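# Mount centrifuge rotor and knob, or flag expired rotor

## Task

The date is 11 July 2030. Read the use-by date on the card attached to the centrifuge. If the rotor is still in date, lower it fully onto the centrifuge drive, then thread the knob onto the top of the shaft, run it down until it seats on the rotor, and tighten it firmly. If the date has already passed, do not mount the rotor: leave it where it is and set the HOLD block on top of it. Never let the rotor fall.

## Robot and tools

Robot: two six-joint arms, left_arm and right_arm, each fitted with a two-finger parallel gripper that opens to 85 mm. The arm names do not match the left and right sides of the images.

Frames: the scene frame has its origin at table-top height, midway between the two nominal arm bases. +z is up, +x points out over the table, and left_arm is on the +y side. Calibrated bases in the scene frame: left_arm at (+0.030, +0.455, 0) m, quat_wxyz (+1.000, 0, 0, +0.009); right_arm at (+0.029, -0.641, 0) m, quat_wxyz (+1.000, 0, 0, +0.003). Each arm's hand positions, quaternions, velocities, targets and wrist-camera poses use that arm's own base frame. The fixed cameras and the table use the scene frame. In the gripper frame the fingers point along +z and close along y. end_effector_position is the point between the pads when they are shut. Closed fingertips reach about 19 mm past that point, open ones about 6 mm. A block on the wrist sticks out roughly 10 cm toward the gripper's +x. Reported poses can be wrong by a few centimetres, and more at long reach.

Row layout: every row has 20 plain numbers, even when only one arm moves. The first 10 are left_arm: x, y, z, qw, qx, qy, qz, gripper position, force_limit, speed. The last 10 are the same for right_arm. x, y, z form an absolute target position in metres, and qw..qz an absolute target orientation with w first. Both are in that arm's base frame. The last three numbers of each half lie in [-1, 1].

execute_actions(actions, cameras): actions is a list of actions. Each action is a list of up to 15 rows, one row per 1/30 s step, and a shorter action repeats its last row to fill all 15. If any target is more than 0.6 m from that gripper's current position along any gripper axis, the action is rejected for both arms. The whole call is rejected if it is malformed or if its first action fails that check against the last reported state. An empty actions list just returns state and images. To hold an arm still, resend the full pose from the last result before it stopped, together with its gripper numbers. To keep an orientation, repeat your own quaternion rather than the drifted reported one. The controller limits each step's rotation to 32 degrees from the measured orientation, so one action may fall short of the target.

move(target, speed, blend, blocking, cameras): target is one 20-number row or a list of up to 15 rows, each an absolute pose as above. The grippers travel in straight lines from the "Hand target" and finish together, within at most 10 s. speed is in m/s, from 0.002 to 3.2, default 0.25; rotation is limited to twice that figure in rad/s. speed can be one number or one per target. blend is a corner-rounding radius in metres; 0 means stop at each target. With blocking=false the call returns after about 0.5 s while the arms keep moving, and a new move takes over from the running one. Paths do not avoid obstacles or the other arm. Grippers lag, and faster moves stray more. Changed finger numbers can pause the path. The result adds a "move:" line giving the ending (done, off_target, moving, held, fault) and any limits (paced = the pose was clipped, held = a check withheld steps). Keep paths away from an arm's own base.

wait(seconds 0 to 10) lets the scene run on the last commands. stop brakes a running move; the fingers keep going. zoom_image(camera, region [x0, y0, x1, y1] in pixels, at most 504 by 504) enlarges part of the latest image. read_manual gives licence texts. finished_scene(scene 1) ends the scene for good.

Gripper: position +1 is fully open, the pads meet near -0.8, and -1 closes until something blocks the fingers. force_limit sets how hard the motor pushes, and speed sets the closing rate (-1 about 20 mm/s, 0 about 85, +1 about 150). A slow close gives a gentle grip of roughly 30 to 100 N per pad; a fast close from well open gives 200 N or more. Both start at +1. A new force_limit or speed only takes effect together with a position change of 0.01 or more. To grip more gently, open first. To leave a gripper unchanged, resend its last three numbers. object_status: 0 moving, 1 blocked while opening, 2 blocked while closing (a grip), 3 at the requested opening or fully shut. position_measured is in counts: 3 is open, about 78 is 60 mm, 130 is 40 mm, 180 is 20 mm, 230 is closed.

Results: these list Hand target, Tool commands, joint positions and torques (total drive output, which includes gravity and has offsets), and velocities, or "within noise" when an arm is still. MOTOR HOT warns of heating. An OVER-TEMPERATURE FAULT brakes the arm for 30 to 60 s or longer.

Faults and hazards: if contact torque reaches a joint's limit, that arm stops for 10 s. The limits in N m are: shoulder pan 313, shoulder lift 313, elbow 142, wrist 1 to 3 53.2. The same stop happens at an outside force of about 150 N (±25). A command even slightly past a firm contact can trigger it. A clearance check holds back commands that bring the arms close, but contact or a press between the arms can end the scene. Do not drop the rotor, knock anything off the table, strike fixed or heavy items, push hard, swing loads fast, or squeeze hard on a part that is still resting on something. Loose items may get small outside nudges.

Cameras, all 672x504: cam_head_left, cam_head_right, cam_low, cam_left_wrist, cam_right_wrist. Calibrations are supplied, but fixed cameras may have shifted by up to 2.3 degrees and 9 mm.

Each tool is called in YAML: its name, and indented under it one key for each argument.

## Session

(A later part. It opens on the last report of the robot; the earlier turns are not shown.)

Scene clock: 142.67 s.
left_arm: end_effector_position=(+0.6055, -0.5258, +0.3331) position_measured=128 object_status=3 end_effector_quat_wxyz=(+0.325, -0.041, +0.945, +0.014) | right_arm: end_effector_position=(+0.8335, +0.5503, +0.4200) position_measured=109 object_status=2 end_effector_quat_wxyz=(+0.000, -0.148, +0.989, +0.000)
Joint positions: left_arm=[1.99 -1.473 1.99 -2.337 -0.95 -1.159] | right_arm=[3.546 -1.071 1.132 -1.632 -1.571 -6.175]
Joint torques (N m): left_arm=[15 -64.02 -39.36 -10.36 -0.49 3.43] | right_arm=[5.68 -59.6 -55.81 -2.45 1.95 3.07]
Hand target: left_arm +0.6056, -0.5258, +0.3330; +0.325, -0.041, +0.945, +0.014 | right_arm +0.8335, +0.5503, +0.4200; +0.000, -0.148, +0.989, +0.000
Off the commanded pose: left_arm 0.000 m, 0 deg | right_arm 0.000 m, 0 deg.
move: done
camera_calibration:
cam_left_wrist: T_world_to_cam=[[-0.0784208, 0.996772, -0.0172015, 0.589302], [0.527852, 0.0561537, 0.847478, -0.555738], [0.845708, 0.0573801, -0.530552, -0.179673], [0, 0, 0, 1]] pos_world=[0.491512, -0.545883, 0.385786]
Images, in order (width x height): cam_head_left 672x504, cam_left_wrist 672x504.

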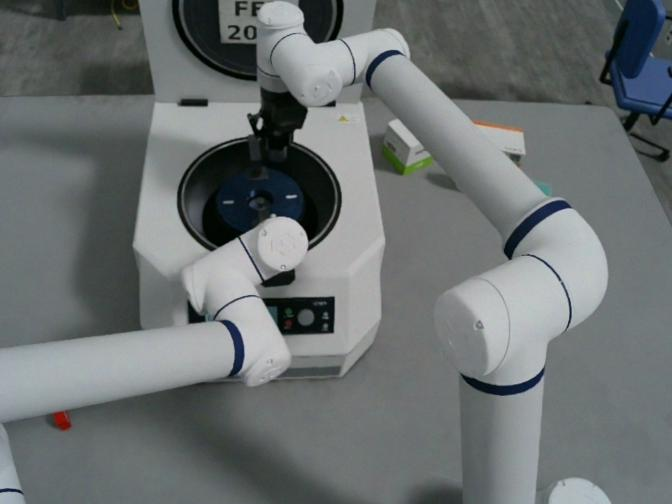

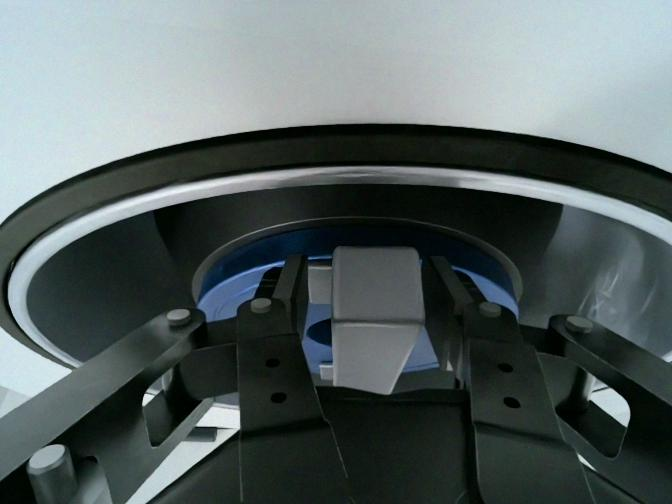

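move:
  target:
    - [0.6054,-0.5232,0.333,0.32526,-0.04124,0.94462,0.01420,0.0,0.3,-1,0.8335,0.5503,0.42,0,-0.14781,0.98902,0,-1,-0.7,-1]
    - [0.6054,-0.5232,0.333,0.32526,-0.04124,0.94462,0.01420,-0.25,-0.5,-1,0.8335,0.5503,0.42,0,-0.14781,0.98902,0,-1,-0.7,-1]
  speed: 0.05
  cameras: ["cam_left_wrist"]

Scene clock: 144.53 s.
left_arm: end_effector_position=(+0.6054, -0.5232, +0.3330) position_measured=160 object_status=0 end_effector_quat_wxyz=(+0.325, -0.041, +0.945, +0.014) | right_arm: end_effector_position=(+0.8335, +0.5503, +0.4200) position_measured=109 object_status=2 end_effector_quat_wxyz=(+0.000, -0.148, +0.989, +0.000)
Joint positions: left_arm=[1.991 -1.476 1.994 -2.339 -0.95 -1.157] | right_arm=[3.546 -1.071 1.132 -1.632 -1.571 -6.175]
Joint torques (N m): left_arm=[15.02 -113.16 -38.85 -10.21 -0.36 3.2] | right_arm=[5.82 -59.73 -54.81 -2.45 2.35 2.9]
Hand target: left_arm +0.6054, -0.5232, +0.3330; +0.325, -0.041, +0.945, +0.014 | right_arm +0.8335, +0.5503, +0.4200; +0.000, -0.148, +0.989, +0.000
Off the commanded pose: left_arm 0.000 m, 0 deg | right_arm 0.000 m, 0 deg.
move: done
camera_calibration:
cam_left_wrist: T_world_to_cam=[[-0.0784208, 0.996772, -0.0172015, 0.586693], [0.527852, 0.0561537, 0.847478, -0.555693], [0.845708, 0.0573801, -0.530552, -0.179706], [0, 0, 0, 1]] pos_world=[0.491312, -0.543283, 0.385686]
Images, in order (width x height): cam_left_wrist 672x504.

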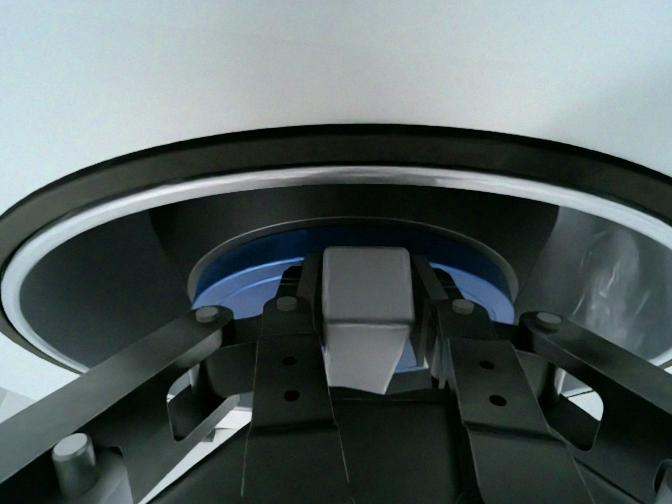

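move:
  target: [0.6054,-0.5232,0.333,0.32526,-0.04124,0.94462,0.01420,-0.25,-0.5,-1,0.7581,0.5903,0.40,0,-0.14781,0.98902,0,-1,-0.7,-1]
  speed: 0.15
  cameras: ["cam_right_wrist","cam_head_left","cam_left_wrist"]

Scene clock: 145.80 s.
left_arm: end_effector_position=(+0.6054, -0.5232, +0.3330) position_measured=160 object_status=3 end_effector_quat_wxyz=(+0.325, -0.041, +0.945, +0.014) | right_arm: end_effector_position=(+0.7582, +0.5902, +0.4000) position_measured=109 object_status=2 end_effector_quat_wxyz=(+0.000, -0.148, +0.989, +0.000)
Joint positions: left_arm=[1.991 -1.476 1.994 -2.339 -0.95 -1.157] | right_arm=[3.617 -1.134 1.262 -1.698 -1.571 -6.104]
Joint torques (N m): left_arm=[15.8 -112.74 -39.3 -10.25 -0.42 3.22] | right_arm=[9.05 -75.33 -41.24 -3.49 -0.77 2.87]
Hand target: left_arm +0.6054, -0.5232, +0.3330; +0.325, -0.041, +0.945, +0.014 | right_arm +0.7581, +0.5903, +0.4000; +0.000, -0.148, +0.989, +0.000
Off the commanded pose: left_arm 0.000 m, 0 deg | right_arm 0.000 m, 0 deg.
move: done
camera_calibration:
cam_left_wrist: T_world_to_cam=[[-0.0784208, 0.996772, -0.0172015, 0.586693], [0.527852, 0.0561537, 0.847478, -0.555693], [0.845708, 0.0573801, -0.530552, -0.179706], [0, 0, 0, 1]] pos_world=[0.491312, -0.543283, 0.385686]
cam_right_wrist: T_world_to_cam=[[-0.280237, 0.95993, 0.00132067, -0.344741], [0.905782, 0.263973, 0.331478, -0.953713], [0.317847, 0.0940888, -0.943462, 0.207188], [0, 0, 0, 1]] pos_world=[0.701392, 0.563188, 0.512064]
Images, in order (width x height): cam_head_left 672x504, cam_left_wrist 672x504, cam_right_wrist 672x504.

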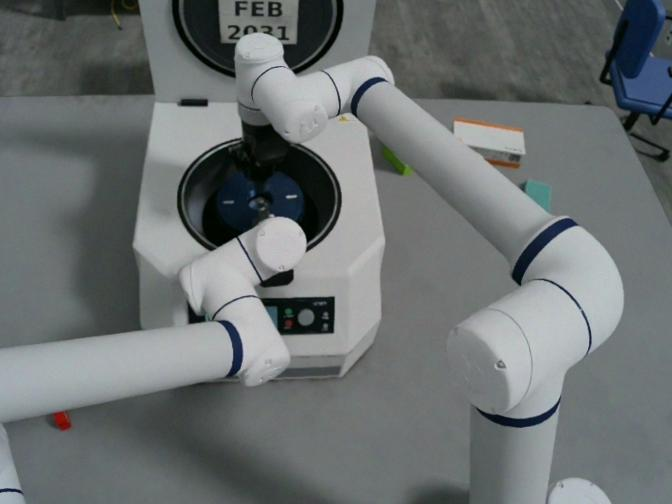

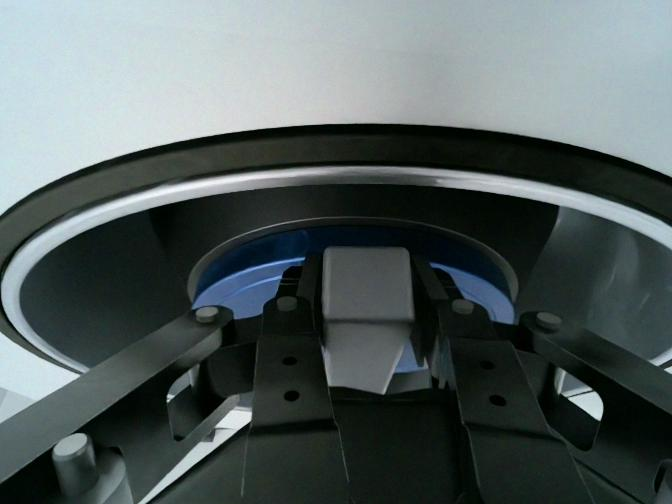

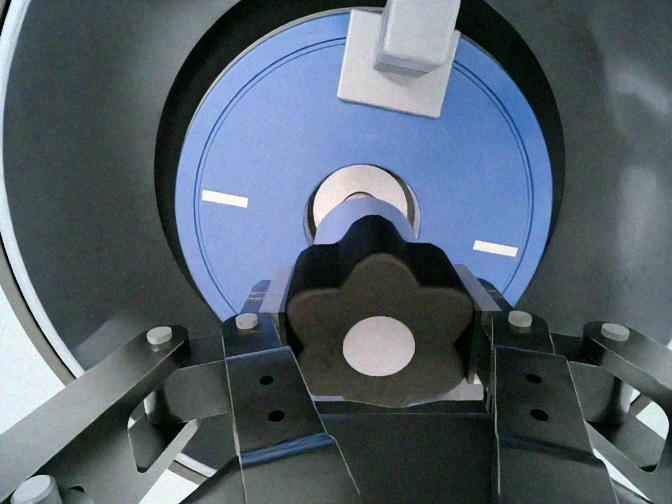

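zoom_image:
  camera: "cam_right_wrist"
  region: [300, 150, 430, 280]

Scaled by 3.877.

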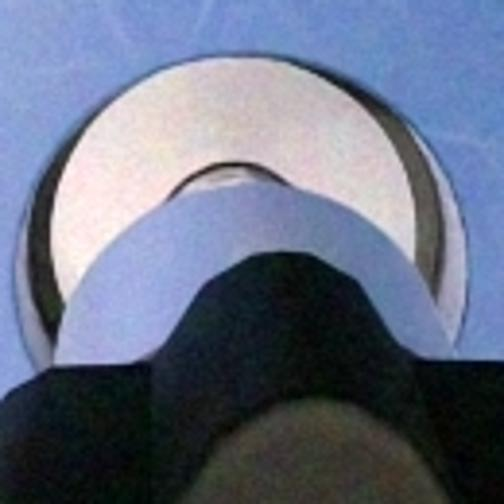

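move:
  target: [0.6054,-0.5232,0.333,0.32526,-0.04124,0.94462,0.01420,-0.25,-0.5,-1,0.7581,0.5903,0.353,0,-0.14781,0.98902,0,-1,-0.7,-1]
  speed: 0.06
  cameras: ["cam_right_wrist","cam_head_left"]

zoom_image:
  camera: "cam_head_left"
  region: [190, 120, 340, 270]

Scene clock: 148.53 s.
left_arm: end_effector_position=(+0.6054, -0.5232, +0.3330) position_measured=160 object_status=3 end_effector_quat_wxyz=(+0.325, -0.041, +0.945, +0.014) | right_arm: end_effector_position=(+0.7581, +0.5903, +0.3531) position_measured=109 object_status=2 end_effector_quat_wxyz=(+0.000, -0.148, +0.989, +0.000)
Joint positions: left_arm=[1.991 -1.476 1.994 -2.339 -0.95 -1.157] | right_arm=[3.617 -1.121 1.326 -1.776 -1.571 -6.104]
Joint torques (N m): left_arm=[14.39 -112.8 -39.11 -10.33 -0.3 3.32] | right_arm=[10.69 -59.72 -38.89 -3.8 -1.28 3]
Hand target: left_arm +0.6054, -0.5232, +0.3330; +0.325, -0.041, +0.945, +0.014 | right_arm +0.7581, +0.5903, +0.3530; +0.000, -0.148, +0.989, +0.000
Off the commanded pose: left_arm 0.000 m, 0 deg | right_arm 0.000 m, 0 deg.
move: done
camera_calibration:
cam_right_wrist: T_world_to_cam=[[-0.280294, 0.959913, 0.0011973, -0.344696], [0.905753, 0.264066, 0.331483, -0.938136], [0.317879, 0.0939972, -0.94346, 0.162991], [0, 0, 0, 1]] pos_world=[0.701292, 0.563288, 0.465164]
Images, in order (width x height): cam_head_left 672x504, cam_right_wrist 672x504.

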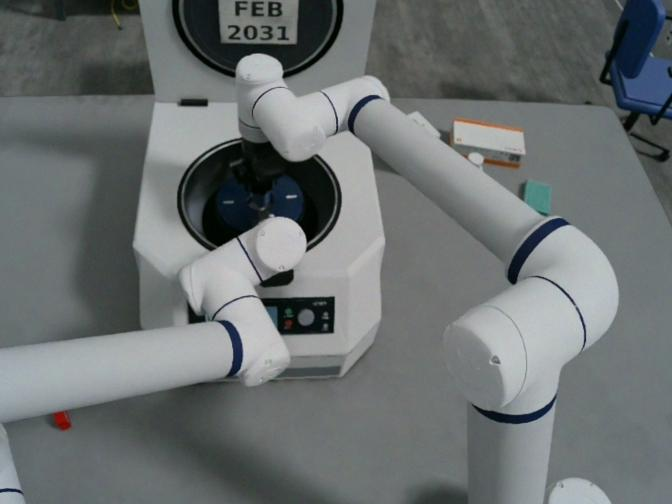

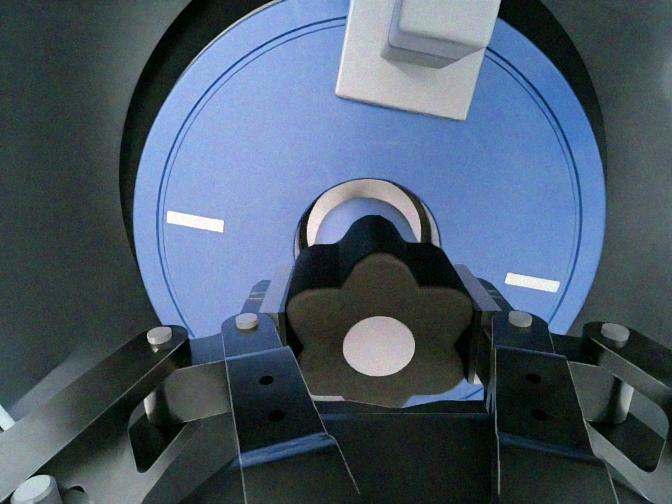

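Scaled by 3.360.

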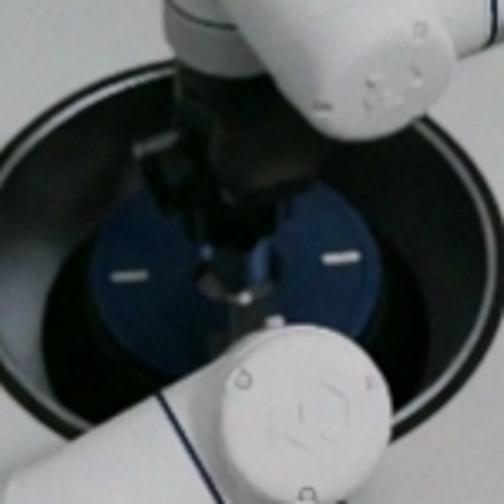

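move:
  target: [0.6054,-0.5232,0.333,0.32526,-0.04124,0.94462,0.01420,-0.25,-0.5,-1,0.7581,0.5903,0.349,0,-0.14781,0.98902,0,-1,-0.7,-1]
  speed: 0.02
  cameras: []

move:
  target: [0.6054,-0.5232,0.333,0.32526,-0.04124,0.94462,0.01420,-0.25,-0.5,-1,0.7581,0.5903,0.346,0,-0.14781,0.98902,0,-1,-0.7,-1]
  speed: 0.02
  cameras: ["cam_right_wrist"]

Scene clock: 149.40 s.
left_arm: end_effector_position=(+0.6054, -0.5232, +0.3330) position_measured=160 object_status=3 end_effector_quat_wxyz=(+0.325, -0.041, +0.945, +0.014) | right_arm: end_effector_position=(+0.7581, +0.5903, +0.3491) position_measured=109 object_status=2 end_effector_quat_wxyz=(+0.000, -0.148, +0.989, +0.000)
Joint positions: left_arm=[1.991 -1.476 1.994 -2.339 -0.95 -1.157] | right_arm=[3.617 -1.12 1.331 -1.782 -1.571 -6.104]
Joint torques (N m): left_arm=[13.86 -112.43 -39.19 -10.26 -0.37 3.22] | right_arm=[8.21 -54.91 -41.05 -4.68 -0.91 2.8]
Hand target: left_arm +0.6054, -0.5232, +0.3330; +0.325, -0.041, +0.945, +0.014 | right_arm +0.7581, +0.5903, +0.3490; +0.000, -0.148, +0.989, +0.000
Off the commanded pose: left_arm 0.000 m, 0 deg | right_arm 0.000 m, 0 deg.
move: done
No camera images: "cameras" was empty.

Scene clock: 150.10 s.
left_arm: end_effector_position=(+0.6054, -0.5232, +0.3330) position_measured=160 object_status=3 end_effector_quat_wxyz=(+0.325, -0.041, +0.945, +0.014) | right_arm: end_effector_position=(+0.7582, +0.5903, +0.3464) position_measured=109 object_status=2 end_effector_quat_wxyz=(+0.000, -0.148, +0.989, +0.000)
Joint positions: left_arm=[1.991 -1.476 1.994 -2.339 -0.95 -1.157] | right_arm=[3.617 -1.119 1.335 -1.787 -1.571 -6.104]
Joint torques (N m): left_arm=[15.62 -111.42 -38.97 -10.16 -0.22 3.21] | right_arm=[7.27 -32.94 -23.05 -3.38 -0.84 3.1]
Hand target: left_arm +0.6054, -0.5232, +0.3330; +0.325, -0.041, +0.945, +0.014 | right_arm +0.7581, +0.5903, +0.3460; +0.000, -0.148, +0.989, +0.000
Off the commanded pose: left_arm 0.000 m, 0 deg | right_arm 0.000 m, 0 deg.
move: done
camera_calibration:
cam_right_wrist: T_world_to_cam=[[-0.280259, 0.959924, 0.00129548, -0.344764], [0.905629, 0.263959, 0.331907, -0.935963], [0.318263, 0.094193, -0.943311, 0.15622], [0, 0, 0, 1]] pos_world=[0.701293, 0.563288, 0.458463]
Images, in order (width x height): cam_right_wrist 672x504.

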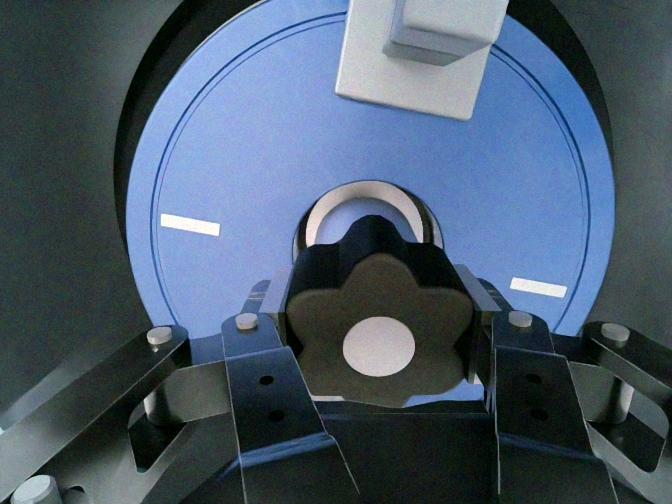

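move:
  target: [0.6054,-0.5232,0.333,0.32526,-0.04124,0.94462,0.01420,-0.25,-0.5,-1,0.7581,0.5903,0.3464,0,0.60182,0.79864,0,-1,-0.7,-1]
  speed: 0.4
  cameras: ["cam_right_wrist"]

Scene clock: 153.07 s.
left_arm: end_effector_position=(+0.6054, -0.5232, +0.3330) position_measured=160 object_status=3 end_effector_quat_wxyz=(+0.325, -0.041, +0.945, +0.014) | right_arm: end_effector_position=(+0.7581, +0.5903, +0.3464) position_measured=109 object_status=2 end_effector_quat_wxyz=(+0.000, +0.602, +0.799, +0.000)
Joint positions: left_arm=[1.991 -1.476 1.994 -2.339 -0.95 -1.157] | right_arm=[3.617 -1.119 1.335 -1.786 -1.571 -4.516]
Joint torques (N m): left_arm=[-11.74 -92.27 -58.53 -9.93 0.23 3.07] | right_arm=[13.51 -57.08 -54.64 -1.36 -2.41 3.33]
Hand target: left_arm +0.6054, -0.5232, +0.3330; +0.325, -0.041, +0.945, +0.014 | right_arm +0.7581, +0.5903, +0.3464; +0.000, +0.602, +0.799, +0.000
Off the commanded pose: left_arm 0.000 m, 0 deg | right_arm 0.000 m, 0 deg.
move: done
camera_calibration:
cam_right_wrist: T_world_to_cam=[[0.964629, 0.263607, 0.00132429, -0.877468], [0.24828, -0.910207, 0.331483, 0.255748], [0.0885867, -0.319429, -0.94346, 0.574564], [0, 0, 0, 1]] pos_world=[0.732035, 0.647623, 0.458464]
Images, in order (width x height): cam_right_wrist 672x504.

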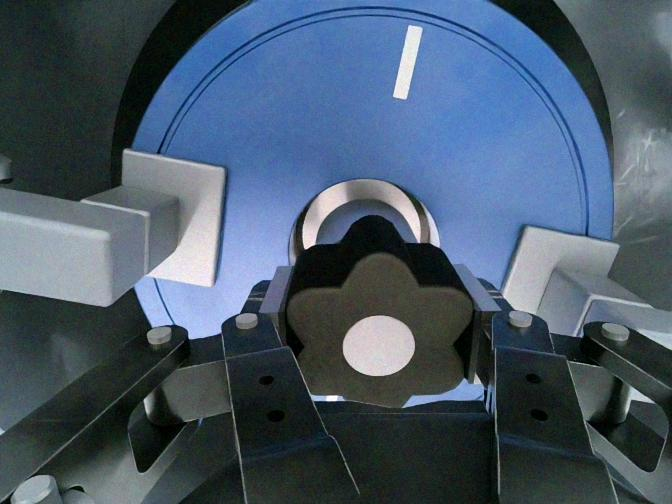

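move:
  target: [0.6054,-0.5232,0.333,0.32526,-0.04124,0.94462,0.01420,-0.25,-0.5,-1,0.7581,0.5903,0.3464,0,0.99027,0.13917,0,-1,-0.7,-1]
  speed: 0.4
  cameras: ["cam_right_wrist"]

Scene clock: 156.23 s.
left_arm: end_effector_position=(+0.6054, -0.5232, +0.3330) position_measured=160 object_status=3 end_effector_quat_wxyz=(+0.325, -0.041, +0.945, +0.014) | right_arm: end_effector_position=(+0.7581, +0.5903, +0.3464) position_measured=109 object_status=2 end_effector_quat_wxyz=(+0.000, +0.990, +0.139, +0.000)
Joint positions: left_arm=[1.991 -1.476 1.994 -2.339 -0.95 -1.157] | right_arm=[3.617 -1.119 1.335 -1.787 -1.571 -2.945]
Joint torques (N m): left_arm=[-12.15 -70.36 -57.59 -9.56 1.44 2.68] | right_arm=[12.18 -57.61 -54.92 -1.72 -2.27 3.01]
Hand target: left_arm +0.6054, -0.5232, +0.3330; +0.325, -0.041, +0.945, +0.014 | right_arm +0.7581, +0.5903, +0.3464; +0.000, +0.990, +0.139, +0.000
Off the commanded pose: left_arm 0.000 m, 0 deg | right_arm 0.000 m, 0 deg.
move: done
camera_calibration:
cam_right_wrist: T_world_to_cam=[[0.263665, -0.964614, 0.00120282, 0.379005], [-0.9102, -0.248378, 0.331427, 0.743343], [-0.3194, -0.0884804, -0.94348, 0.747535], [0, 0, 0, 1]] pos_world=[0.815423, 0.616366, 0.458465]
Images, in order (width x height): cam_right_wrist 672x504.

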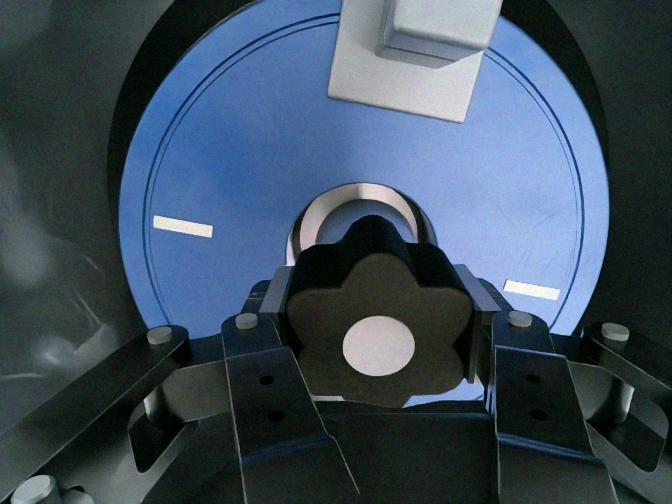

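move:
  target: [0.6054,-0.5232,0.333,0.32526,-0.04124,0.94462,0.01420,-0.25,-0.5,-1,0.7581,0.5903,0.3458,0,0.99027,0.13917,0,-1,-0.7,-1]
  speed: 0.02
  cameras: []

Scene clock: 157.33 s.
left_arm: end_effector_position=(+0.6054, -0.5232, +0.3330) position_measured=160 object_status=3 end_effector_quat_wxyz=(+0.325, -0.041, +0.945, +0.014) | right_arm: end_effector_position=(+0.7581, +0.5903, +0.3458) position_measured=109 object_status=2 end_effector_quat_wxyz=(+0.000, +0.990, +0.139, +0.000)
Joint positions: left_arm=[1.991 -1.476 1.994 -2.339 -0.95 -1.157] | right_arm=[3.617 -1.119 1.335 -1.787 -1.571 -2.945]
Joint torques (N m): left_arm=[-13.22 -70.28 -58.04 -9.45 1.67 2.76] | right_arm=[12.44 -57.67 -39.78 -3.98 -2.34 3.17]
Hand target: left_arm +0.6054, -0.5232, +0.3330; +0.325, -0.041, +0.945, +0.014 | right_arm +0.7581, +0.5903, +0.3458; +0.000, +0.990, +0.139, +0.000
Off the commanded pose: left_arm 0.000 m, 0 deg | right_arm 0.000 m, 0 deg.
move: done
No camera images: "cameras" was empty.

move:
  target: [0.6054,-0.5232,0.333,0.32526,-0.04124,0.94462,0.01420,-0.25,-0.5,-1,0.7581,0.5903,0.3450,0,0.99027,0.13917,0,-1,-0.7,-1]
  speed: 0.02
  cameras: []

Scene clock: 158.17 s.
left_arm: end_effector_position=(+0.6054, -0.5232, +0.3330) position_measured=160 object_status=3 end_effector_quat_wxyz=(+0.325, -0.041, +0.945, +0.014) | right_arm: end_effector_position=(+0.7581, +0.5903, +0.3450) position_measured=109 object_status=2 end_effector_quat_wxyz=(+0.000, +0.990, +0.139, +0.000)
Joint positions: left_arm=[1.991 -1.476 1.994 -2.339 -0.95 -1.157] | right_arm=[3.617 -1.118 1.336 -1.789 -1.571 -2.945]
Joint torques (N m): left_arm=[-11.4 -70.84 -57.34 -9.26 1.89 2.59] | right_arm=[11.28 -56.12 -38.12 -4.81 -2.22 3.37]
Hand target: left_arm +0.6054, -0.5232, +0.3330; +0.325, -0.041, +0.945, +0.014 | right_arm +0.7581, +0.5903, +0.3450; +0.000, +0.990, +0.139, +0.000
Off the commanded pose: left_arm 0.000 m, 0 deg | right_arm 0.000 m, 0 deg.
move: done
No camera images: "cameras" was empty.

move:
  target: [0.6054, -0.5232, 0.333, 0.32526, -0.04124, 0.94462, 0.01420, -0.25, -0.5, -1, 0.7581, 0.5903, 0.3440, 0, 0.99027, 0.13917, 0, -1, -0.7, -1]
  speed: 0.02
  cameras: []

Scene clock: 159.53 s.
left_arm: end_effector_position=(+0.6054, -0.5232, +0.3330) position_measured=160 object_status=3 end_effector_quat_wxyz=(+0.325, -0.041, +0.945, +0.014) | right_arm: end_effector_position=(+0.7581, +0.5903, +0.3440) position_measured=109 object_status=2 end_effector_quat_wxyz=(+0.000, +0.990, +0.139, +0.000)
Joint positions: left_arm=[1.991 -1.476 1.994 -2.339 -0.95 -1.157] | right_arm=[3.617 -1.118 1.338 -1.79 -1.571 -2.945]
Joint torques (N m): left_arm=[-12.5 -70.49 -57.34 -9.07 2 2.32] | right_arm=[2.81 -49.12 -35.95 -5.42 -2.18 3.24]
Hand target: left_arm +0.6054, -0.5232, +0.3330; +0.325, -0.041, +0.945, +0.014 | right_arm +0.7581, +0.5903, +0.3440; +0.000, +0.990, +0.139, +0.000
Off the commanded pose: left_arm 0.000 m, 0 deg | right_arm 0.000 m, 0 deg.
move: done
No camera images: "cameras" was empty.

move:
  target: [0.6054, -0.5232, 0.333, 0.32526, -0.04124, 0.94462, 0.01420, -0.25, -0.5, -1, 0.7581, 0.5903, 0.3430, 0, 0.99027, 0.13917, 0, -1, -0.7, -1]
  speed: 0.02
  cameras: ["cam_right_wrist"]

zoom_image:
  camera: "cam_right_wrist"
  region: [180, 200, 520, 504]

Scene clock: 160.40 s.
left_arm: end_effector_position=(+0.6054, -0.5232, +0.3330) position_measured=160 object_status=3 end_effector_quat_wxyz=(+0.325, -0.041, +0.945, +0.014) | right_arm: end_effector_position=(+0.7581, +0.5903, +0.3431) position_measured=109 object_status=2 end_effector_quat_wxyz=(+0.000, +0.990, +0.139, +0.000)
Joint positions: left_arm=[1.991 -1.476 1.994 -2.339 -0.95 -1.157] | right_arm=[3.617 -1.118 1.339 -1.792 -1.571 -2.945]
Joint torques (N m): left_arm=[-11.08 -70.39 -57.09 -8.84 1.96 2.5] | right_arm=[-2.66 -34.86 -24.05 -4.12 -2.37 2.65]
Hand target: left_arm +0.6054, -0.5232, +0.3330; +0.325, -0.041, +0.945, +0.014 | right_arm +0.7581, +0.5903, +0.3430; +0.000, +0.990, +0.139, +0.000
Off the commanded pose: left_arm 0.000 m, 0 deg | right_arm 0.000 m, 0 deg.
move: done
camera_calibration:
cam_right_wrist: T_world_to_cam=[[0.263443, -0.964674, 0.00120741, 0.379224], [-0.910294, -0.248178, 0.33132, 0.744438], [-0.319316, -0.0883832, -0.943518, 0.744311], [0, 0, 0, 1]] pos_world=[0.815424, 0.616365, 0.455165]
Images, in order (width x height): cam_right_wrist 672x504.

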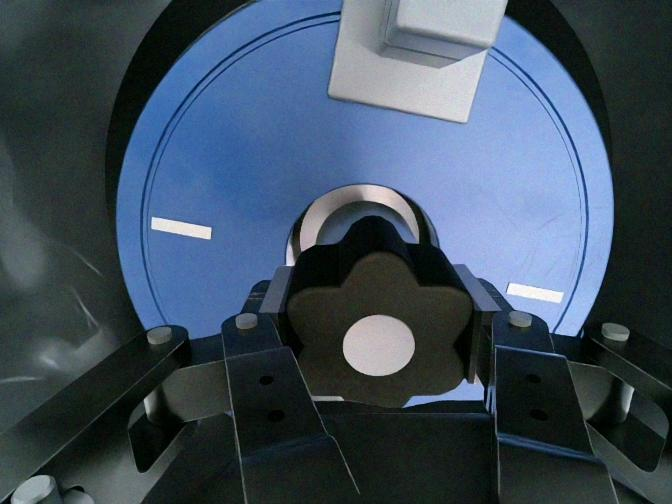

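Scaled by 1.482.

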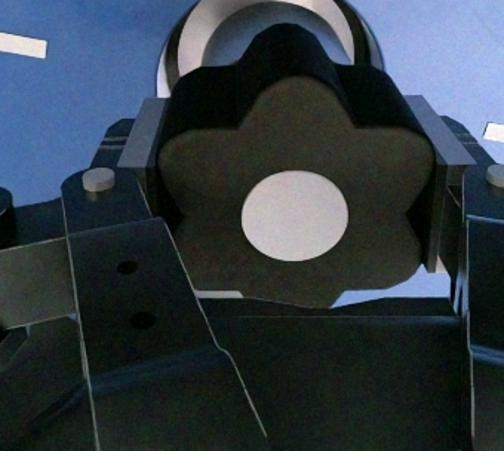

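move:
  target: [0.6054, -0.5232, 0.333, 0.32526, -0.04124, 0.94462, 0.01420, -0.25, -0.5, -1, 0.7581, 0.5903, 0.3432, 0, 0.92718, -0.37461, 0, -1, -0.7, -1]
  speed: 0.3
  cameras: []

Scene clock: 162.97 s.
left_arm: end_effector_position=(+0.6054, -0.5232, +0.3330) position_measured=160 object_status=3 end_effector_quat_wxyz=(+0.325, -0.041, +0.945, +0.014) | right_arm: end_effector_position=(+0.7581, +0.5903, +0.3433) position_measured=109 object_status=2 end_effector_quat_wxyz=(+0.000, +0.927, -0.375, +0.000)
Joint positions: left_arm=[1.991 -1.476 1.994 -2.339 -0.95 -1.157] | right_arm=[3.617 -1.118 1.339 -1.792 -1.571 -1.898]
Joint torques (N m): left_arm=[-12.04 -69.75 -57.67 -8.42 2.06 2.27] | right_arm=[-4.75 -64.48 -60.05 -2.98 -5.22 2.14]
Hand target: left_arm +0.6054, -0.5232, +0.3330; +0.325, -0.041, +0.945, +0.014 | right_arm +0.7581, +0.5903, +0.3432; +0.000, +0.927, -0.375, +0.000
Off the commanded pose: left_arm 0.000 m, 0 deg | right_arm 0.000 m, 0 deg.
move: done
No camera images: "cameras" was empty.

move:
  target: [0.6054, -0.5232, 0.333, 0.32526, -0.04124, 0.94462, 0.01420, -0.25, -0.5, -1, 0.7581, 0.5903, 0.3424, 0, 0.92718, -0.37461, 0, -1, -0.7, -1]
  speed: 0.02
  cameras: []

move:
  target: [0.6054, -0.5232, 0.333, 0.32526, -0.04124, 0.94462, 0.01420, -0.25, -0.5, -1, 0.7581, 0.5903, 0.3419, 0, 0.92718, -0.37461, 0, -1, -0.7, -1]
  speed: 0.02
  cameras: []

Scene clock: 163.80 s.
left_arm: end_effector_position=(+0.6054, -0.5232, +0.3330) position_measured=160 object_status=3 end_effector_quat_wxyz=(+0.325, -0.041, +0.945, +0.014) | right_arm: end_effector_position=(+0.7581, +0.5903, +0.3424) position_measured=109 object_status=2 end_effector_quat_wxyz=(+0.000, +0.927, -0.375, +0.000)
Joint positions: left_arm=[1.991 -1.476 1.994 -2.339 -0.95 -1.157] | right_arm=[3.617 -1.118 1.34 -1.793 -1.571 -1.898]
Joint torques (N m): left_arm=[-11.83 -70.2 -57.34 -8.62 1.78 2.02] | right_arm=[-4.95 -55.78 -37.69 -4.06 -4.48 3.15]
Hand target: left_arm +0.6054, -0.5232, +0.3330; +0.325, -0.041, +0.945, +0.014 | right_arm +0.7581, +0.5903, +0.3424; +0.000, +0.927, -0.375, +0.000
Off the commanded pose: left_arm 0.000 m, 0 deg | right_arm 0.000 m, 0 deg.
move: done
No camera images: "cameras" was empty.

Scene clock: 164.50 s.
left_arm: end_effector_position=(+0.6054, -0.5232, +0.3330) position_measured=160 object_status=3 end_effector_quat_wxyz=(+0.325, -0.041, +0.945, +0.014) | right_arm: end_effector_position=(+0.7581, +0.5903, +0.3419) position_measured=109 object_status=2 end_effector_quat_wxyz=(+0.000, +0.927, -0.375, +0.000)
Joint positions: left_arm=[1.991 -1.476 1.994 -2.339 -0.95 -1.157] | right_arm=[3.617 -1.117 1.34 -1.794 -1.571 -1.898]
Joint torques (N m): left_arm=[-10.72 -69.05 -57.47 -8.43 2.16 2.03] | right_arm=[-5.32 -57.04 -38.47 -4.09 -4.14 3.21]
Hand target: left_arm +0.6054, -0.5232, +0.3330; +0.325, -0.041, +0.945, +0.014 | right_arm +0.7581, +0.5903, +0.3419; +0.000, +0.927, -0.375, +0.000
Off the commanded pose: left_arm 0.000 m, 0 deg | right_arm 0.000 m, 0 deg.
move: done
No camera images: "cameras" was empty.

move:
  target: [0.6054, -0.5232, 0.333, 0.32526, -0.04124, 0.94462, 0.01420, -0.25, -0.5, -1, 0.7581, 0.5903, 0.3413, 0, 0.92718, -0.37461, 0, -1, -0.7, -1]
  speed: 0.02
  cameras: []

move:
  target: [0.6054, -0.5232, 0.333, 0.32526, -0.04124, 0.94462, 0.01420, -0.25, -0.5, -1, 0.7581, 0.5903, 0.3407, 0, 0.92718, -0.37461, 0, -1, -0.7, -1]
  speed: 0.02
  cameras: []

Scene clock: 165.40 s.
left_arm: end_effector_position=(+0.6054, -0.5232, +0.3330) position_measured=160 object_status=3 end_effector_quat_wxyz=(+0.325, -0.041, +0.945, +0.014) | right_arm: end_effector_position=(+0.7581, +0.5903, +0.3413) position_measured=109 object_status=2 end_effector_quat_wxyz=(+0.000, +0.927, -0.375, +0.000)
Joint positions: left_arm=[1.991 -1.476 1.994 -2.339 -0.95 -1.157] | right_arm=[3.617 -1.117 1.341 -1.795 -1.571 -1.898]
Joint torques (N m): left_arm=[-11.48 -69.78 -57.19 -8.33 2.21 2.21] | right_arm=[-5.84 -56.79 -38.4 -4.08 -3.17 3.03]
Hand target: left_arm +0.6054, -0.5232, +0.3330; +0.325, -0.041, +0.945, +0.014 | right_arm +0.7581, +0.5903, +0.3413; +0.000, +0.927, -0.375, +0.000
Off the commanded pose: left_arm 0.000 m, 0 deg | right_arm 0.000 m, 0 deg.
move: done
No camera images: "cameras" was empty.

Scene clock: 166.10 s.
left_arm: end_effector_position=(+0.6054, -0.5232, +0.3330) position_measured=160 object_status=3 end_effector_quat_wxyz=(+0.325, -0.041, +0.945, +0.014) | right_arm: end_effector_position=(+0.7581, +0.5903, +0.3407) position_measured=109 object_status=2 end_effector_quat_wxyz=(+0.000, +0.927, -0.375, +0.000)
Joint positions: left_arm=[1.991 -1.476 1.994 -2.339 -0.95 -1.157] | right_arm=[3.617 -1.117 1.342 -1.796 -1.571 -1.898]
Joint torques (N m): left_arm=[-12.14 -69.44 -56.96 -8.26 1.97 2.06] | right_arm=[-5.17 -55.1 -37.95 -3.75 -2.99 3.04]
Hand target: left_arm +0.6054, -0.5232, +0.3330; +0.325, -0.041, +0.945, +0.014 | right_arm +0.7581, +0.5903, +0.3407; +0.000, +0.927, -0.375, +0.000
Off the commanded pose: left_arm 0.000 m, 0 deg | right_arm 0.000 m, 0 deg.
move: done
No camera images: "cameras" was empty.

execute_actions:
  actions: []
  cameras: ["cam_right_wrist", "cam_low"]

zoom_image:
  camera: "cam_right_wrist"
  region: [180, 200, 520, 504]

zoom_image:
  camera: "cam_low"
  region: [300, 200, 460, 320]

Scene clock: 166.33 s.
left_arm: end_effector_position=(+0.6054, -0.5232, +0.3330) position_measured=160 object_status=3 end_effector_quat_wxyz=(+0.325, -0.041, +0.945, +0.014) | right_arm: end_effector_position=(+0.7581, +0.5903, +0.3407) position_measured=109 object_status=2 end_effector_quat_wxyz=(+0.000, +0.927, -0.375, +0.000)
Joint positions: left_arm=[1.991 -1.476 1.994 -2.339 -0.95 -1.157] | right_arm=[3.617 -1.117 1.342 -1.796 -1.571 -1.898]
Joint velocities: within noise
Joint torques (N m): left_arm=[-11.43 -70.4 -56.56 -8.33 2.05 1.91] | right_arm=[-7.1 -54.73 -37.14 -3.95 -2.93 2.86]
Hand target: left_arm +0.6054, -0.5232, +0.3330; +0.325, -0.041, +0.945, +0.014 | right_arm +0.7581, +0.5903, +0.3407; +0.000, +0.927, -0.375, +0.000
Tool commands: left_gripper/position=-0.25 left_gripper/force_limit=-0.5 left_gripper/speed=-1.0 right_gripper/position=-1.0 right_gripper/force_limit=-0.7 right_gripper/speed=-1.0
Off the commanded pose: left_arm 0.000 m, 0 deg | right_arm 0.000 m, 0 deg.
camera_calibration:
cam_right_wrist: T_world_to_cam=[[-0.703728, -0.710468, 0.00123714, 0.962342], [-0.670012, 0.664234, 0.331477, 0.0243984], [-0.236325, 0.232441, -0.943463, 0.489731], [0, 0, 0, 1]] pos_world=[0.809311, 0.553674, 0.452764]
Images, in order (width x height): cam_low 672x504, cam_right_wrist 672x504.

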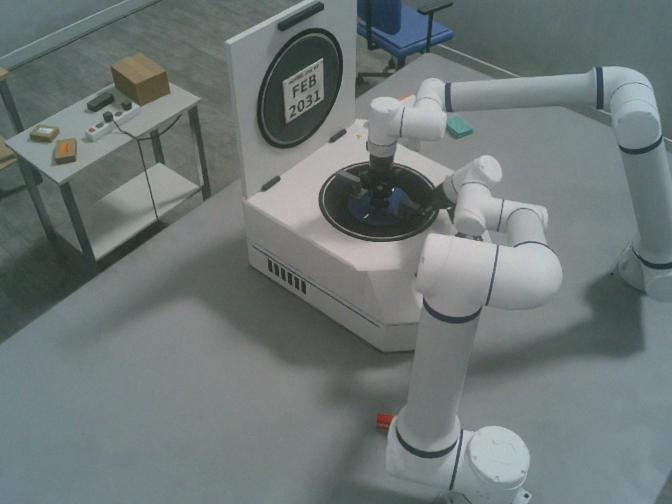

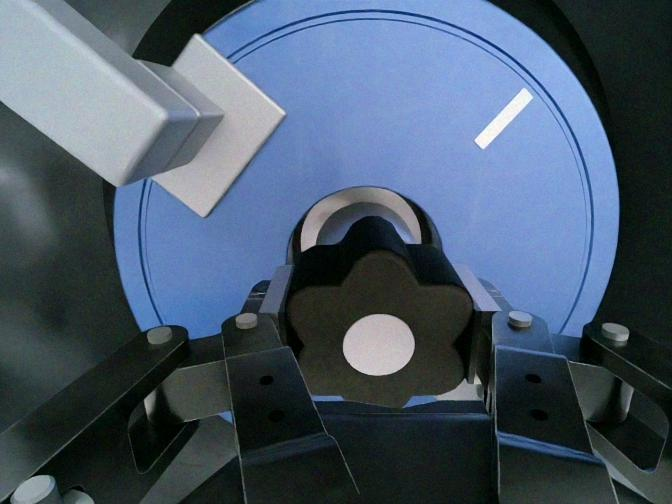

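Scaled by 1.482.

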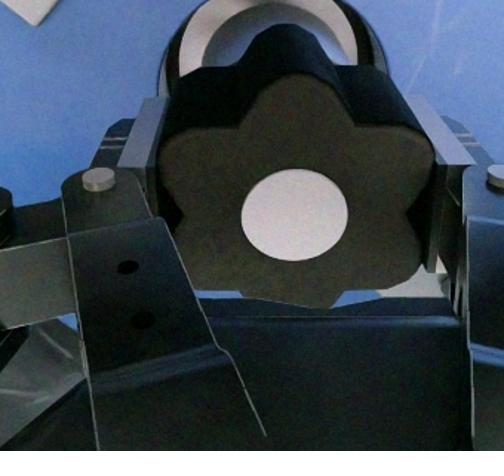

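Scaled by 3.150.

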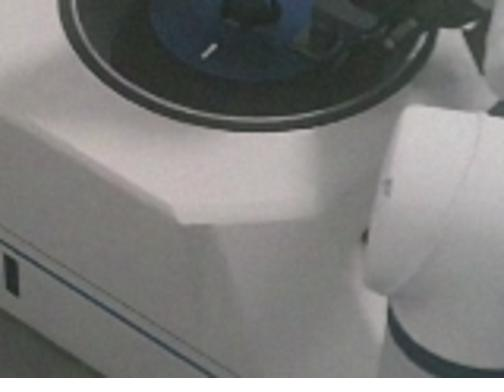

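move:
  target: [0.6054, -0.5232, 0.333, 0.32526, -0.04124, 0.94462, 0.01420, -0.25, -0.5, -1, 0.7581, 0.5903, 0.3400, 0, 0.92718, -0.37461, 0, -1, -0.7, -1]
  speed: 0.02
  cameras: []

move:
  target: [0.6054, -0.5232, 0.333, 0.32526, -0.04124, 0.94462, 0.01420, -0.25, -0.5, -1, 0.7581, 0.5903, 0.3393, 0, 0.92718, -0.37461, 0, -1, -0.7, -1]
  speed: 0.02
  cameras: []

Scene clock: 190.63 s.
left_arm: end_effector_position=(+0.6054, -0.5232, +0.3330) position_measured=160 object_status=3 end_effector_quat_wxyz=(+0.325, -0.041, +0.945, +0.014) | right_arm: end_effector_position=(+0.7581, +0.5903, +0.3400) position_measured=109 object_status=2 end_effector_quat_wxyz=(+0.000, +0.927, -0.375, +0.000)
Joint positions: left_arm=[1.991 -1.476 1.994 -2.339 -0.95 -1.157] | right_arm=[3.617 -1.117 1.343 -1.797 -1.571 -1.898]
Joint torques (N m): left_arm=[-11.63 -70.16 -56.96 -7.69 1.82 1.54] | right_arm=[-3.62 -53.34 -38.23 -3.85 -0.9 2.34]
Hand target: left_arm +0.6054, -0.5232, +0.3330; +0.325, -0.041, +0.945, +0.014 | right_arm +0.7581, +0.5903, +0.3400; +0.000, +0.927, -0.375, +0.000
Off the commanded pose: left_arm 0.000 m, 0 deg | right_arm 0.000 m, 0 deg.
move: done
No camera images: "cameras" was empty.

Scene clock: 191.33 s.
left_arm: end_effector_position=(+0.6054, -0.5232, +0.3330) position_measured=160 object_status=3 end_effector_quat_wxyz=(+0.325, -0.041, +0.945, +0.014) | right_arm: end_effector_position=(+0.7581, +0.5903, +0.3393) position_measured=109 object_status=2 end_effector_quat_wxyz=(+0.000, +0.927, -0.375, +0.000)
Joint positions: left_arm=[1.991 -1.476 1.994 -2.339 -0.95 -1.157] | right_arm=[3.617 -1.116 1.344 -1.798 -1.571 -1.898]
Joint torques (N m): left_arm=[-11.94 -70.48 -56.47 -7.65 2.26 1.51] | right_arm=[-3.77 -53.93 -37.3 -4.27 -1.26 2.19]
Hand target: left_arm +0.6054, -0.5232, +0.3330; +0.325, -0.041, +0.945, +0.014 | right_arm +0.7581, +0.5903, +0.3393; +0.000, +0.927, -0.375, +0.000
Off the commanded pose: left_arm 0.000 m, 0 deg | right_arm 0.000 m, 0 deg.
move: done
No camera images: "cameras" was empty.

move:
  target: [0.6054, -0.5232, 0.333, 0.32526, -0.04124, 0.94462, 0.01420, -0.25, -0.5, -1, 0.7581, 0.5903, 0.3384, 0, 0.92718, -0.37461, 0, -1, -0.7, -1]
  speed: 0.02
  cameras: []

move:
  target: [0.6054, -0.5232, 0.333, 0.32526, -0.04124, 0.94462, 0.01420, -0.25, -0.5, -1, 0.7581, 0.5903, 0.3375, 0, 0.92718, -0.37461, 0, -1, -0.7, -1]
  speed: 0.02
  cameras: []

Scene clock: 192.23 s.
left_arm: end_effector_position=(+0.6054, -0.5232, +0.3330) position_measured=160 object_status=3 end_effector_quat_wxyz=(+0.325, -0.041, +0.945, +0.014) | right_arm: end_effector_position=(+0.7581, +0.5903, +0.3384) position_measured=109 object_status=2 end_effector_quat_wxyz=(+0.000, +0.927, -0.375, +0.000)
Joint positions: left_arm=[1.991 -1.476 1.994 -2.339 -0.95 -1.157] | right_arm=[3.617 -1.116 1.345 -1.799 -1.571 -1.898]
Joint torques (N m): left_arm=[-10.98 -69.77 -56.62 -7.56 2.16 1.31] | right_arm=[-3.72 -52.99 -37.59 -4 -1.58 2.04]
Hand target: left_arm +0.6054, -0.5232, +0.3330; +0.325, -0.041, +0.945, +0.014 | right_arm +0.7581, +0.5903, +0.3384; +0.000, +0.927, -0.375, +0.000
Off the commanded pose: left_arm 0.000 m, 0 deg | right_arm 0.000 m, 0 deg.
move: done
No camera images: "cameras" was empty.

Scene clock: 192.93 s.
left_arm: end_effector_position=(+0.6054, -0.5232, +0.3330) position_measured=160 object_status=3 end_effector_quat_wxyz=(+0.325, -0.041, +0.945, +0.014) | right_arm: end_effector_position=(+0.7581, +0.5903, +0.3375) position_measured=109 object_status=2 end_effector_quat_wxyz=(+0.000, +0.927, -0.375, +0.000)
Joint positions: left_arm=[1.991 -1.476 1.994 -2.339 -0.95 -1.157] | right_arm=[3.617 -1.116 1.346 -1.801 -1.571 -1.898]
Joint torques (N m): left_arm=[-12.16 -68.96 -56.24 -7.27 1.71 1.48] | right_arm=[-6.79 -53.03 -38.24 -4.08 -1.39 2.04]
Hand target: left_arm +0.6054, -0.5232, +0.3330; +0.325, -0.041, +0.945, +0.014 | right_arm +0.7581, +0.5903, +0.3375; +0.000, +0.927, -0.375, +0.000
Off the commanded pose: left_arm 0.000 m, 0 deg | right_arm 0.000 m, 0 deg.
move: done
No camera images: "cameras" was empty.

move:
  target: [0.6054, -0.5232, 0.333, 0.32526, -0.04124, 0.94462, 0.01420, -0.25, -0.5, -1, 0.7581, 0.5903, 0.3365, 0, 0.92718, -0.37461, 0, -1, -0.7, -1]
  speed: 0.02
  cameras: []

move:
  target: [0.6054, -0.5232, 0.333, 0.32526, -0.04124, 0.94462, 0.01420, -0.25, -0.5, -1, 0.7581, 0.5903, 0.3355, 0, 0.92718, -0.37461, 0, -1, -0.7, -1]
  speed: 0.02
  cameras: []

Scene clock: 195.13 s.
left_arm: end_effector_position=(+0.6054, -0.5232, +0.3330) position_measured=160 object_status=3 end_effector_quat_wxyz=(+0.325, -0.041, +0.945, +0.014) | right_arm: end_effector_position=(+0.7581, +0.5903, +0.3365) position_measured=109 object_status=2 end_effector_quat_wxyz=(+0.000, +0.927, -0.375, +0.000)
Joint positions: left_arm=[1.991 -1.476 1.994 -2.339 -0.95 -1.157] | right_arm=[3.617 -1.115 1.347 -1.802 -1.571 -1.898]
Joint torques (N m): left_arm=[-11.43 -71.18 -56.46 -7.02 2.02 1.22] | right_arm=[-4.15 -53.86 -37.57 -3.71 -0.92 1.68]
Hand target: left_arm +0.6054, -0.5232, +0.3330; +0.325, -0.041, +0.945, +0.014 | right_arm +0.7581, +0.5903, +0.3365; +0.000, +0.927, -0.375, +0.000
Off the commanded pose: left_arm 0.000 m, 0 deg | right_arm 0.000 m, 0 deg.
move: done
No camera images: "cameras" was empty.

Scene clock: 195.83 s.
left_arm: end_effector_position=(+0.6054, -0.5232, +0.3330) position_measured=160 object_status=3 end_effector_quat_wxyz=(+0.325, -0.041, +0.945, +0.014) | right_arm: end_effector_position=(+0.7581, +0.5903, +0.3355) position_measured=109 object_status=2 end_effector_quat_wxyz=(+0.000, +0.927, -0.375, +0.000)
Joint positions: left_arm=[1.991 -1.476 1.994 -2.339 -0.95 -1.157] | right_arm=[3.617 -1.115 1.348 -1.804 -1.571 -1.898]
Joint torques (N m): left_arm=[-11.67 -71.85 -56.32 -6.99 1.82 1.12] | right_arm=[-4.66 -55.58 -37.86 -3.72 -1.43 2.06]
Hand target: left_arm +0.6054, -0.5232, +0.3330; +0.325, -0.041, +0.945, +0.014 | right_arm +0.7581, +0.5903, +0.3355; +0.000, +0.927, -0.375, +0.000
Off the commanded pose: left_arm 0.000 m, 0 deg | right_arm 0.000 m, 0 deg.
move: done
No camera images: "cameras" was empty.

execute_actions:
  actions: []
  cameras: ["cam_head_left", "cam_left_wrist"]

zoom_image:
  camera: "cam_head_left"
  region: [250, 120, 410, 240]

zoom_image:
  camera: "cam_left_wrist"
  region: [120, 0, 520, 300]

Scene clock: 196.03 s.
left_arm: end_effector_position=(+0.6054, -0.5232, +0.3330) position_measured=160 object_status=3 end_effector_quat_wxyz=(+0.325, -0.041, +0.945, +0.014) | right_arm: end_effector_position=(+0.7581, +0.5903, +0.3355) position_measured=109 object_status=2 end_effector_quat_wxyz=(+0.000, +0.927, -0.375, +0.000)
Joint positions: left_arm=[1.991 -1.476 1.994 -2.339 -0.95 -1.157] | right_arm=[3.617 -1.115 1.348 -1.804 -1.571 -1.898]
Joint velocities: within noise
Joint torques (N m): left_arm=[-11.66 -71.09 -56.55 -7.05 1.97 1.02] | right_arm=[-6.4 -56.31 -37.25 -3.84 -1 1.46]
Hand target: left_arm +0.6054, -0.5232, +0.3330; +0.325, -0.041, +0.945, +0.014 | right_arm +0.7581, +0.5903, +0.3355; +0.000, +0.927, -0.375, +0.000
Tool commands: left_gripper/position=-0.25 left_gripper/force_limit=-0.5 left_gripper/speed=-1.0 right_gripper/position=-1.0 right_gripper/force_limit=-0.7 right_gripper/speed=-1.0
Off the commanded pose: left_arm 0.000 m, 0 deg | right_arm 0.000 m, 0 deg.
camera_calibration:
cam_left_wrist: T_world_to_cam=[[-0.0784208, 0.996772, -0.0172015, 0.586693], [0.527852, 0.0561537, 0.847478, -0.555693], [0.845708, 0.0573801, -0.530552, -0.179706], [0, 0, 0, 1]] pos_world=[0.491312, -0.543283, 0.385686]
Images, in order (width x height): cam_head_left 672x504, cam_left_wrist 672x504.

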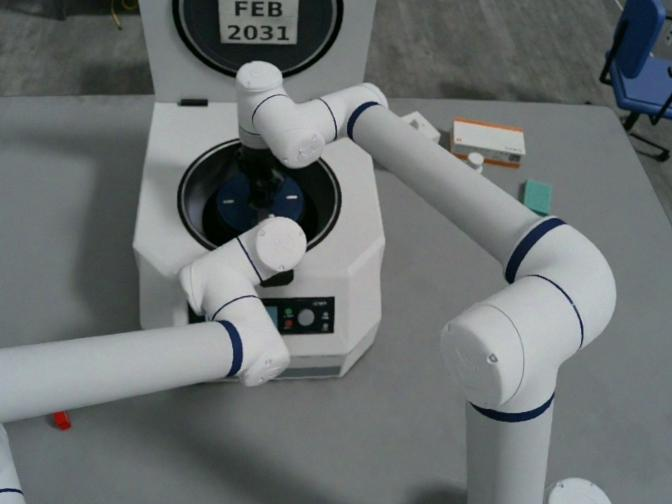

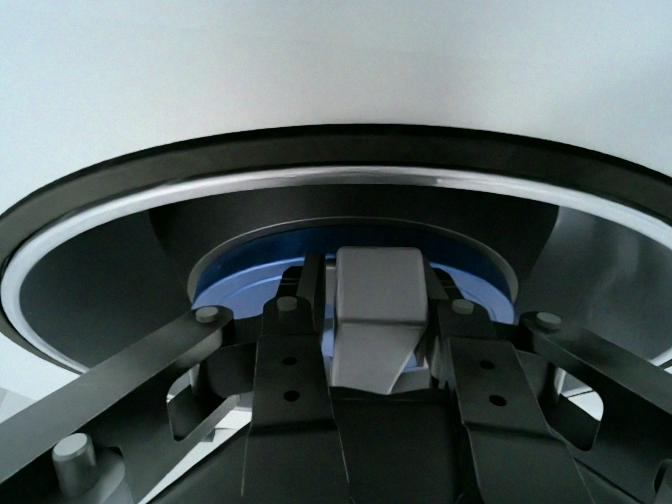

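Scaled by 3.150.

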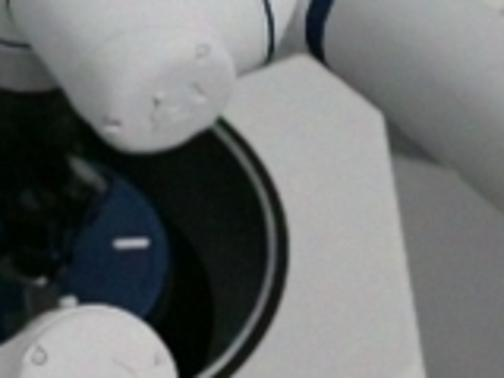

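Scaled by 1.260.

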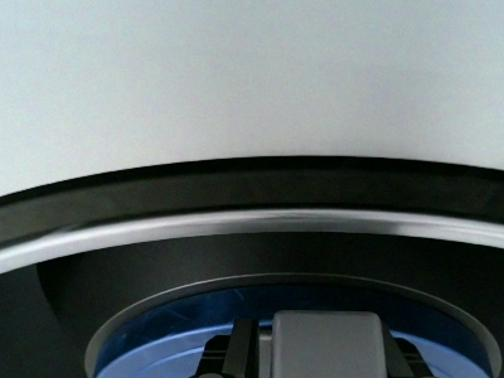

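move:
  target: [0.6054, -0.5232, 0.333, 0.32526, -0.04124, 0.94462, 0.01420, -0.25, -0.5, -1, 0.7581, 0.5903, 0.3345, 0, 0.92718, -0.37461, 0, -1, -0.7, -1]
  speed: 0.02
  cameras: []

move:
  target: [0.6054, -0.5232, 0.333, 0.32526, -0.04124, 0.94462, 0.01420, -0.25, -0.5, -1, 0.7581, 0.5903, 0.3335, 0, 0.92718, -0.37461, 0, -1, -0.7, -1]
  speed: 0.02
  cameras: []

move:
  target: [0.6054, -0.5232, 0.333, 0.32526, -0.04124, 0.94462, 0.01420, -0.25, -0.5, -1, 0.7581, 0.5903, 0.3325, 0, 0.92718, -0.37461, 0, -1, -0.7, -1]
  speed: 0.02
  cameras: []

Scene clock: 196.97 s.
left_arm: end_effector_position=(+0.6054, -0.5232, +0.3330) position_measured=160 object_status=3 end_effector_quat_wxyz=(+0.325, -0.041, +0.945, +0.014) | right_arm: end_effector_position=(+0.7581, +0.5903, +0.3345) position_measured=109 object_status=2 end_effector_quat_wxyz=(+0.000, +0.927, -0.375, +0.000)
Joint positions: left_arm=[1.991 -1.476 1.994 -2.339 -0.95 -1.157] | right_arm=[3.617 -1.115 1.349 -1.806 -1.571 -1.898]
Joint torques (N m): left_arm=[-12.86 -70.95 -56.64 -6.88 1.98 1.04] | right_arm=[-3.62 -55.45 -38.62 -4 -1.19 1.61]
Hand target: left_arm +0.6054, -0.5232, +0.3330; +0.325, -0.041, +0.945, +0.014 | right_arm +0.7581, +0.5903, +0.3345; +0.000, +0.927, -0.375, +0.000
Off the commanded pose: left_arm 0.000 m, 0 deg | right_arm 0.000 m, 0 deg.
move: done
No camera images: "cameras" was empty.

Scene clock: 197.67 s.
left_arm: end_effector_position=(+0.6054, -0.5232, +0.3330) position_measured=160 object_status=3 end_effector_quat_wxyz=(+0.325, -0.041, +0.945, +0.014) | right_arm: end_effector_position=(+0.7581, +0.5903, +0.3336) position_measured=109 object_status=2 end_effector_quat_wxyz=(+0.000, +0.927, -0.375, +0.000)
Joint positions: left_arm=[1.991 -1.476 1.994 -2.339 -0.95 -1.157] | right_arm=[3.617 -1.114 1.351 -1.807 -1.571 -1.898]
Joint torques (N m): left_arm=[-12.06 -69.95 -56.64 -6.71 1.85 0.78] | right_arm=[-6.07 -39.88 -29.65 -3.8 -0.81 1.35]
Hand target: left_arm +0.6054, -0.5232, +0.3330; +0.325, -0.041, +0.945, +0.014 | right_arm +0.7581, +0.5903, +0.3335; +0.000, +0.927, -0.375, +0.000
Off the commanded pose: left_arm 0.000 m, 0 deg | right_arm 0.000 m, 0 deg.
move: done
No camera images: "cameras" was empty.

Scene clock: 198.37 s.
left_arm: end_effector_position=(+0.6054, -0.5232, +0.3330) position_measured=160 object_status=3 end_effector_quat_wxyz=(+0.325, -0.041, +0.945, +0.014) | right_arm: end_effector_position=(+0.7581, +0.5903, +0.3326) position_measured=109 object_status=2 end_effector_quat_wxyz=(+0.000, +0.927, -0.375, +0.000)
Joint positions: left_arm=[1.991 -1.476 1.994 -2.339 -0.95 -1.157] | right_arm=[3.617 -1.114 1.352 -1.809 -1.571 -1.898]
Joint torques (N m): left_arm=[-11.42 -70.04 -56.07 -6.86 1.96 0.81] | right_arm=[-8.86 -34.09 -17.92 -1.58 -1.14 1.48]
Hand target: left_arm +0.6054, -0.5232, +0.3330; +0.325, -0.041, +0.945, +0.014 | right_arm +0.7581, +0.5903, +0.3325; +0.000, +0.927, -0.375, +0.000
Off the commanded pose: left_arm 0.000 m, 0 deg | right_arm 0.000 m, 0 deg.
move: done
No camera images: "cameras" was empty.

move:
  target: [0.6054, -0.5232, 0.333, 0.32526, -0.04124, 0.94462, 0.01420, -0.25, -0.5, -1, 0.7581, 0.5903, 0.3328, 0, 0.61566, -0.78801, 0, -1, -0.7, -1]
  speed: 0.3
  cameras: []

Scene clock: 201.00 s.
left_arm: end_effector_position=(+0.6054, -0.5232, +0.3330) position_measured=160 object_status=3 end_effector_quat_wxyz=(+0.325, -0.041, +0.945, +0.014) | right_arm: end_effector_position=(+0.7581, +0.5903, +0.3329) position_measured=109 object_status=2 end_effector_quat_wxyz=(+0.000, -0.616, +0.788, +0.000)
Joint positions: left_arm=[1.991 -1.476 1.994 -2.339 -0.95 -1.157] | right_arm=[3.617 -1.114 1.352 -1.808 -1.571 -0.851]
Joint torques (N m): left_arm=[-12.78 -71.21 -56.25 -6.63 1.8 0.79] | right_arm=[-3.62 -57.29 -49.47 0 -5.58 2.84]
Hand target: left_arm +0.6054, -0.5232, +0.3330; +0.325, -0.041, +0.945, +0.014 | right_arm +0.7581, +0.5903, +0.3328; +0.000, -0.616, +0.788, +0.000
Off the commanded pose: left_arm 0.000 m, 0 deg | right_arm 0.000 m, 0 deg.
move: done
No camera images: "cameras" was empty.


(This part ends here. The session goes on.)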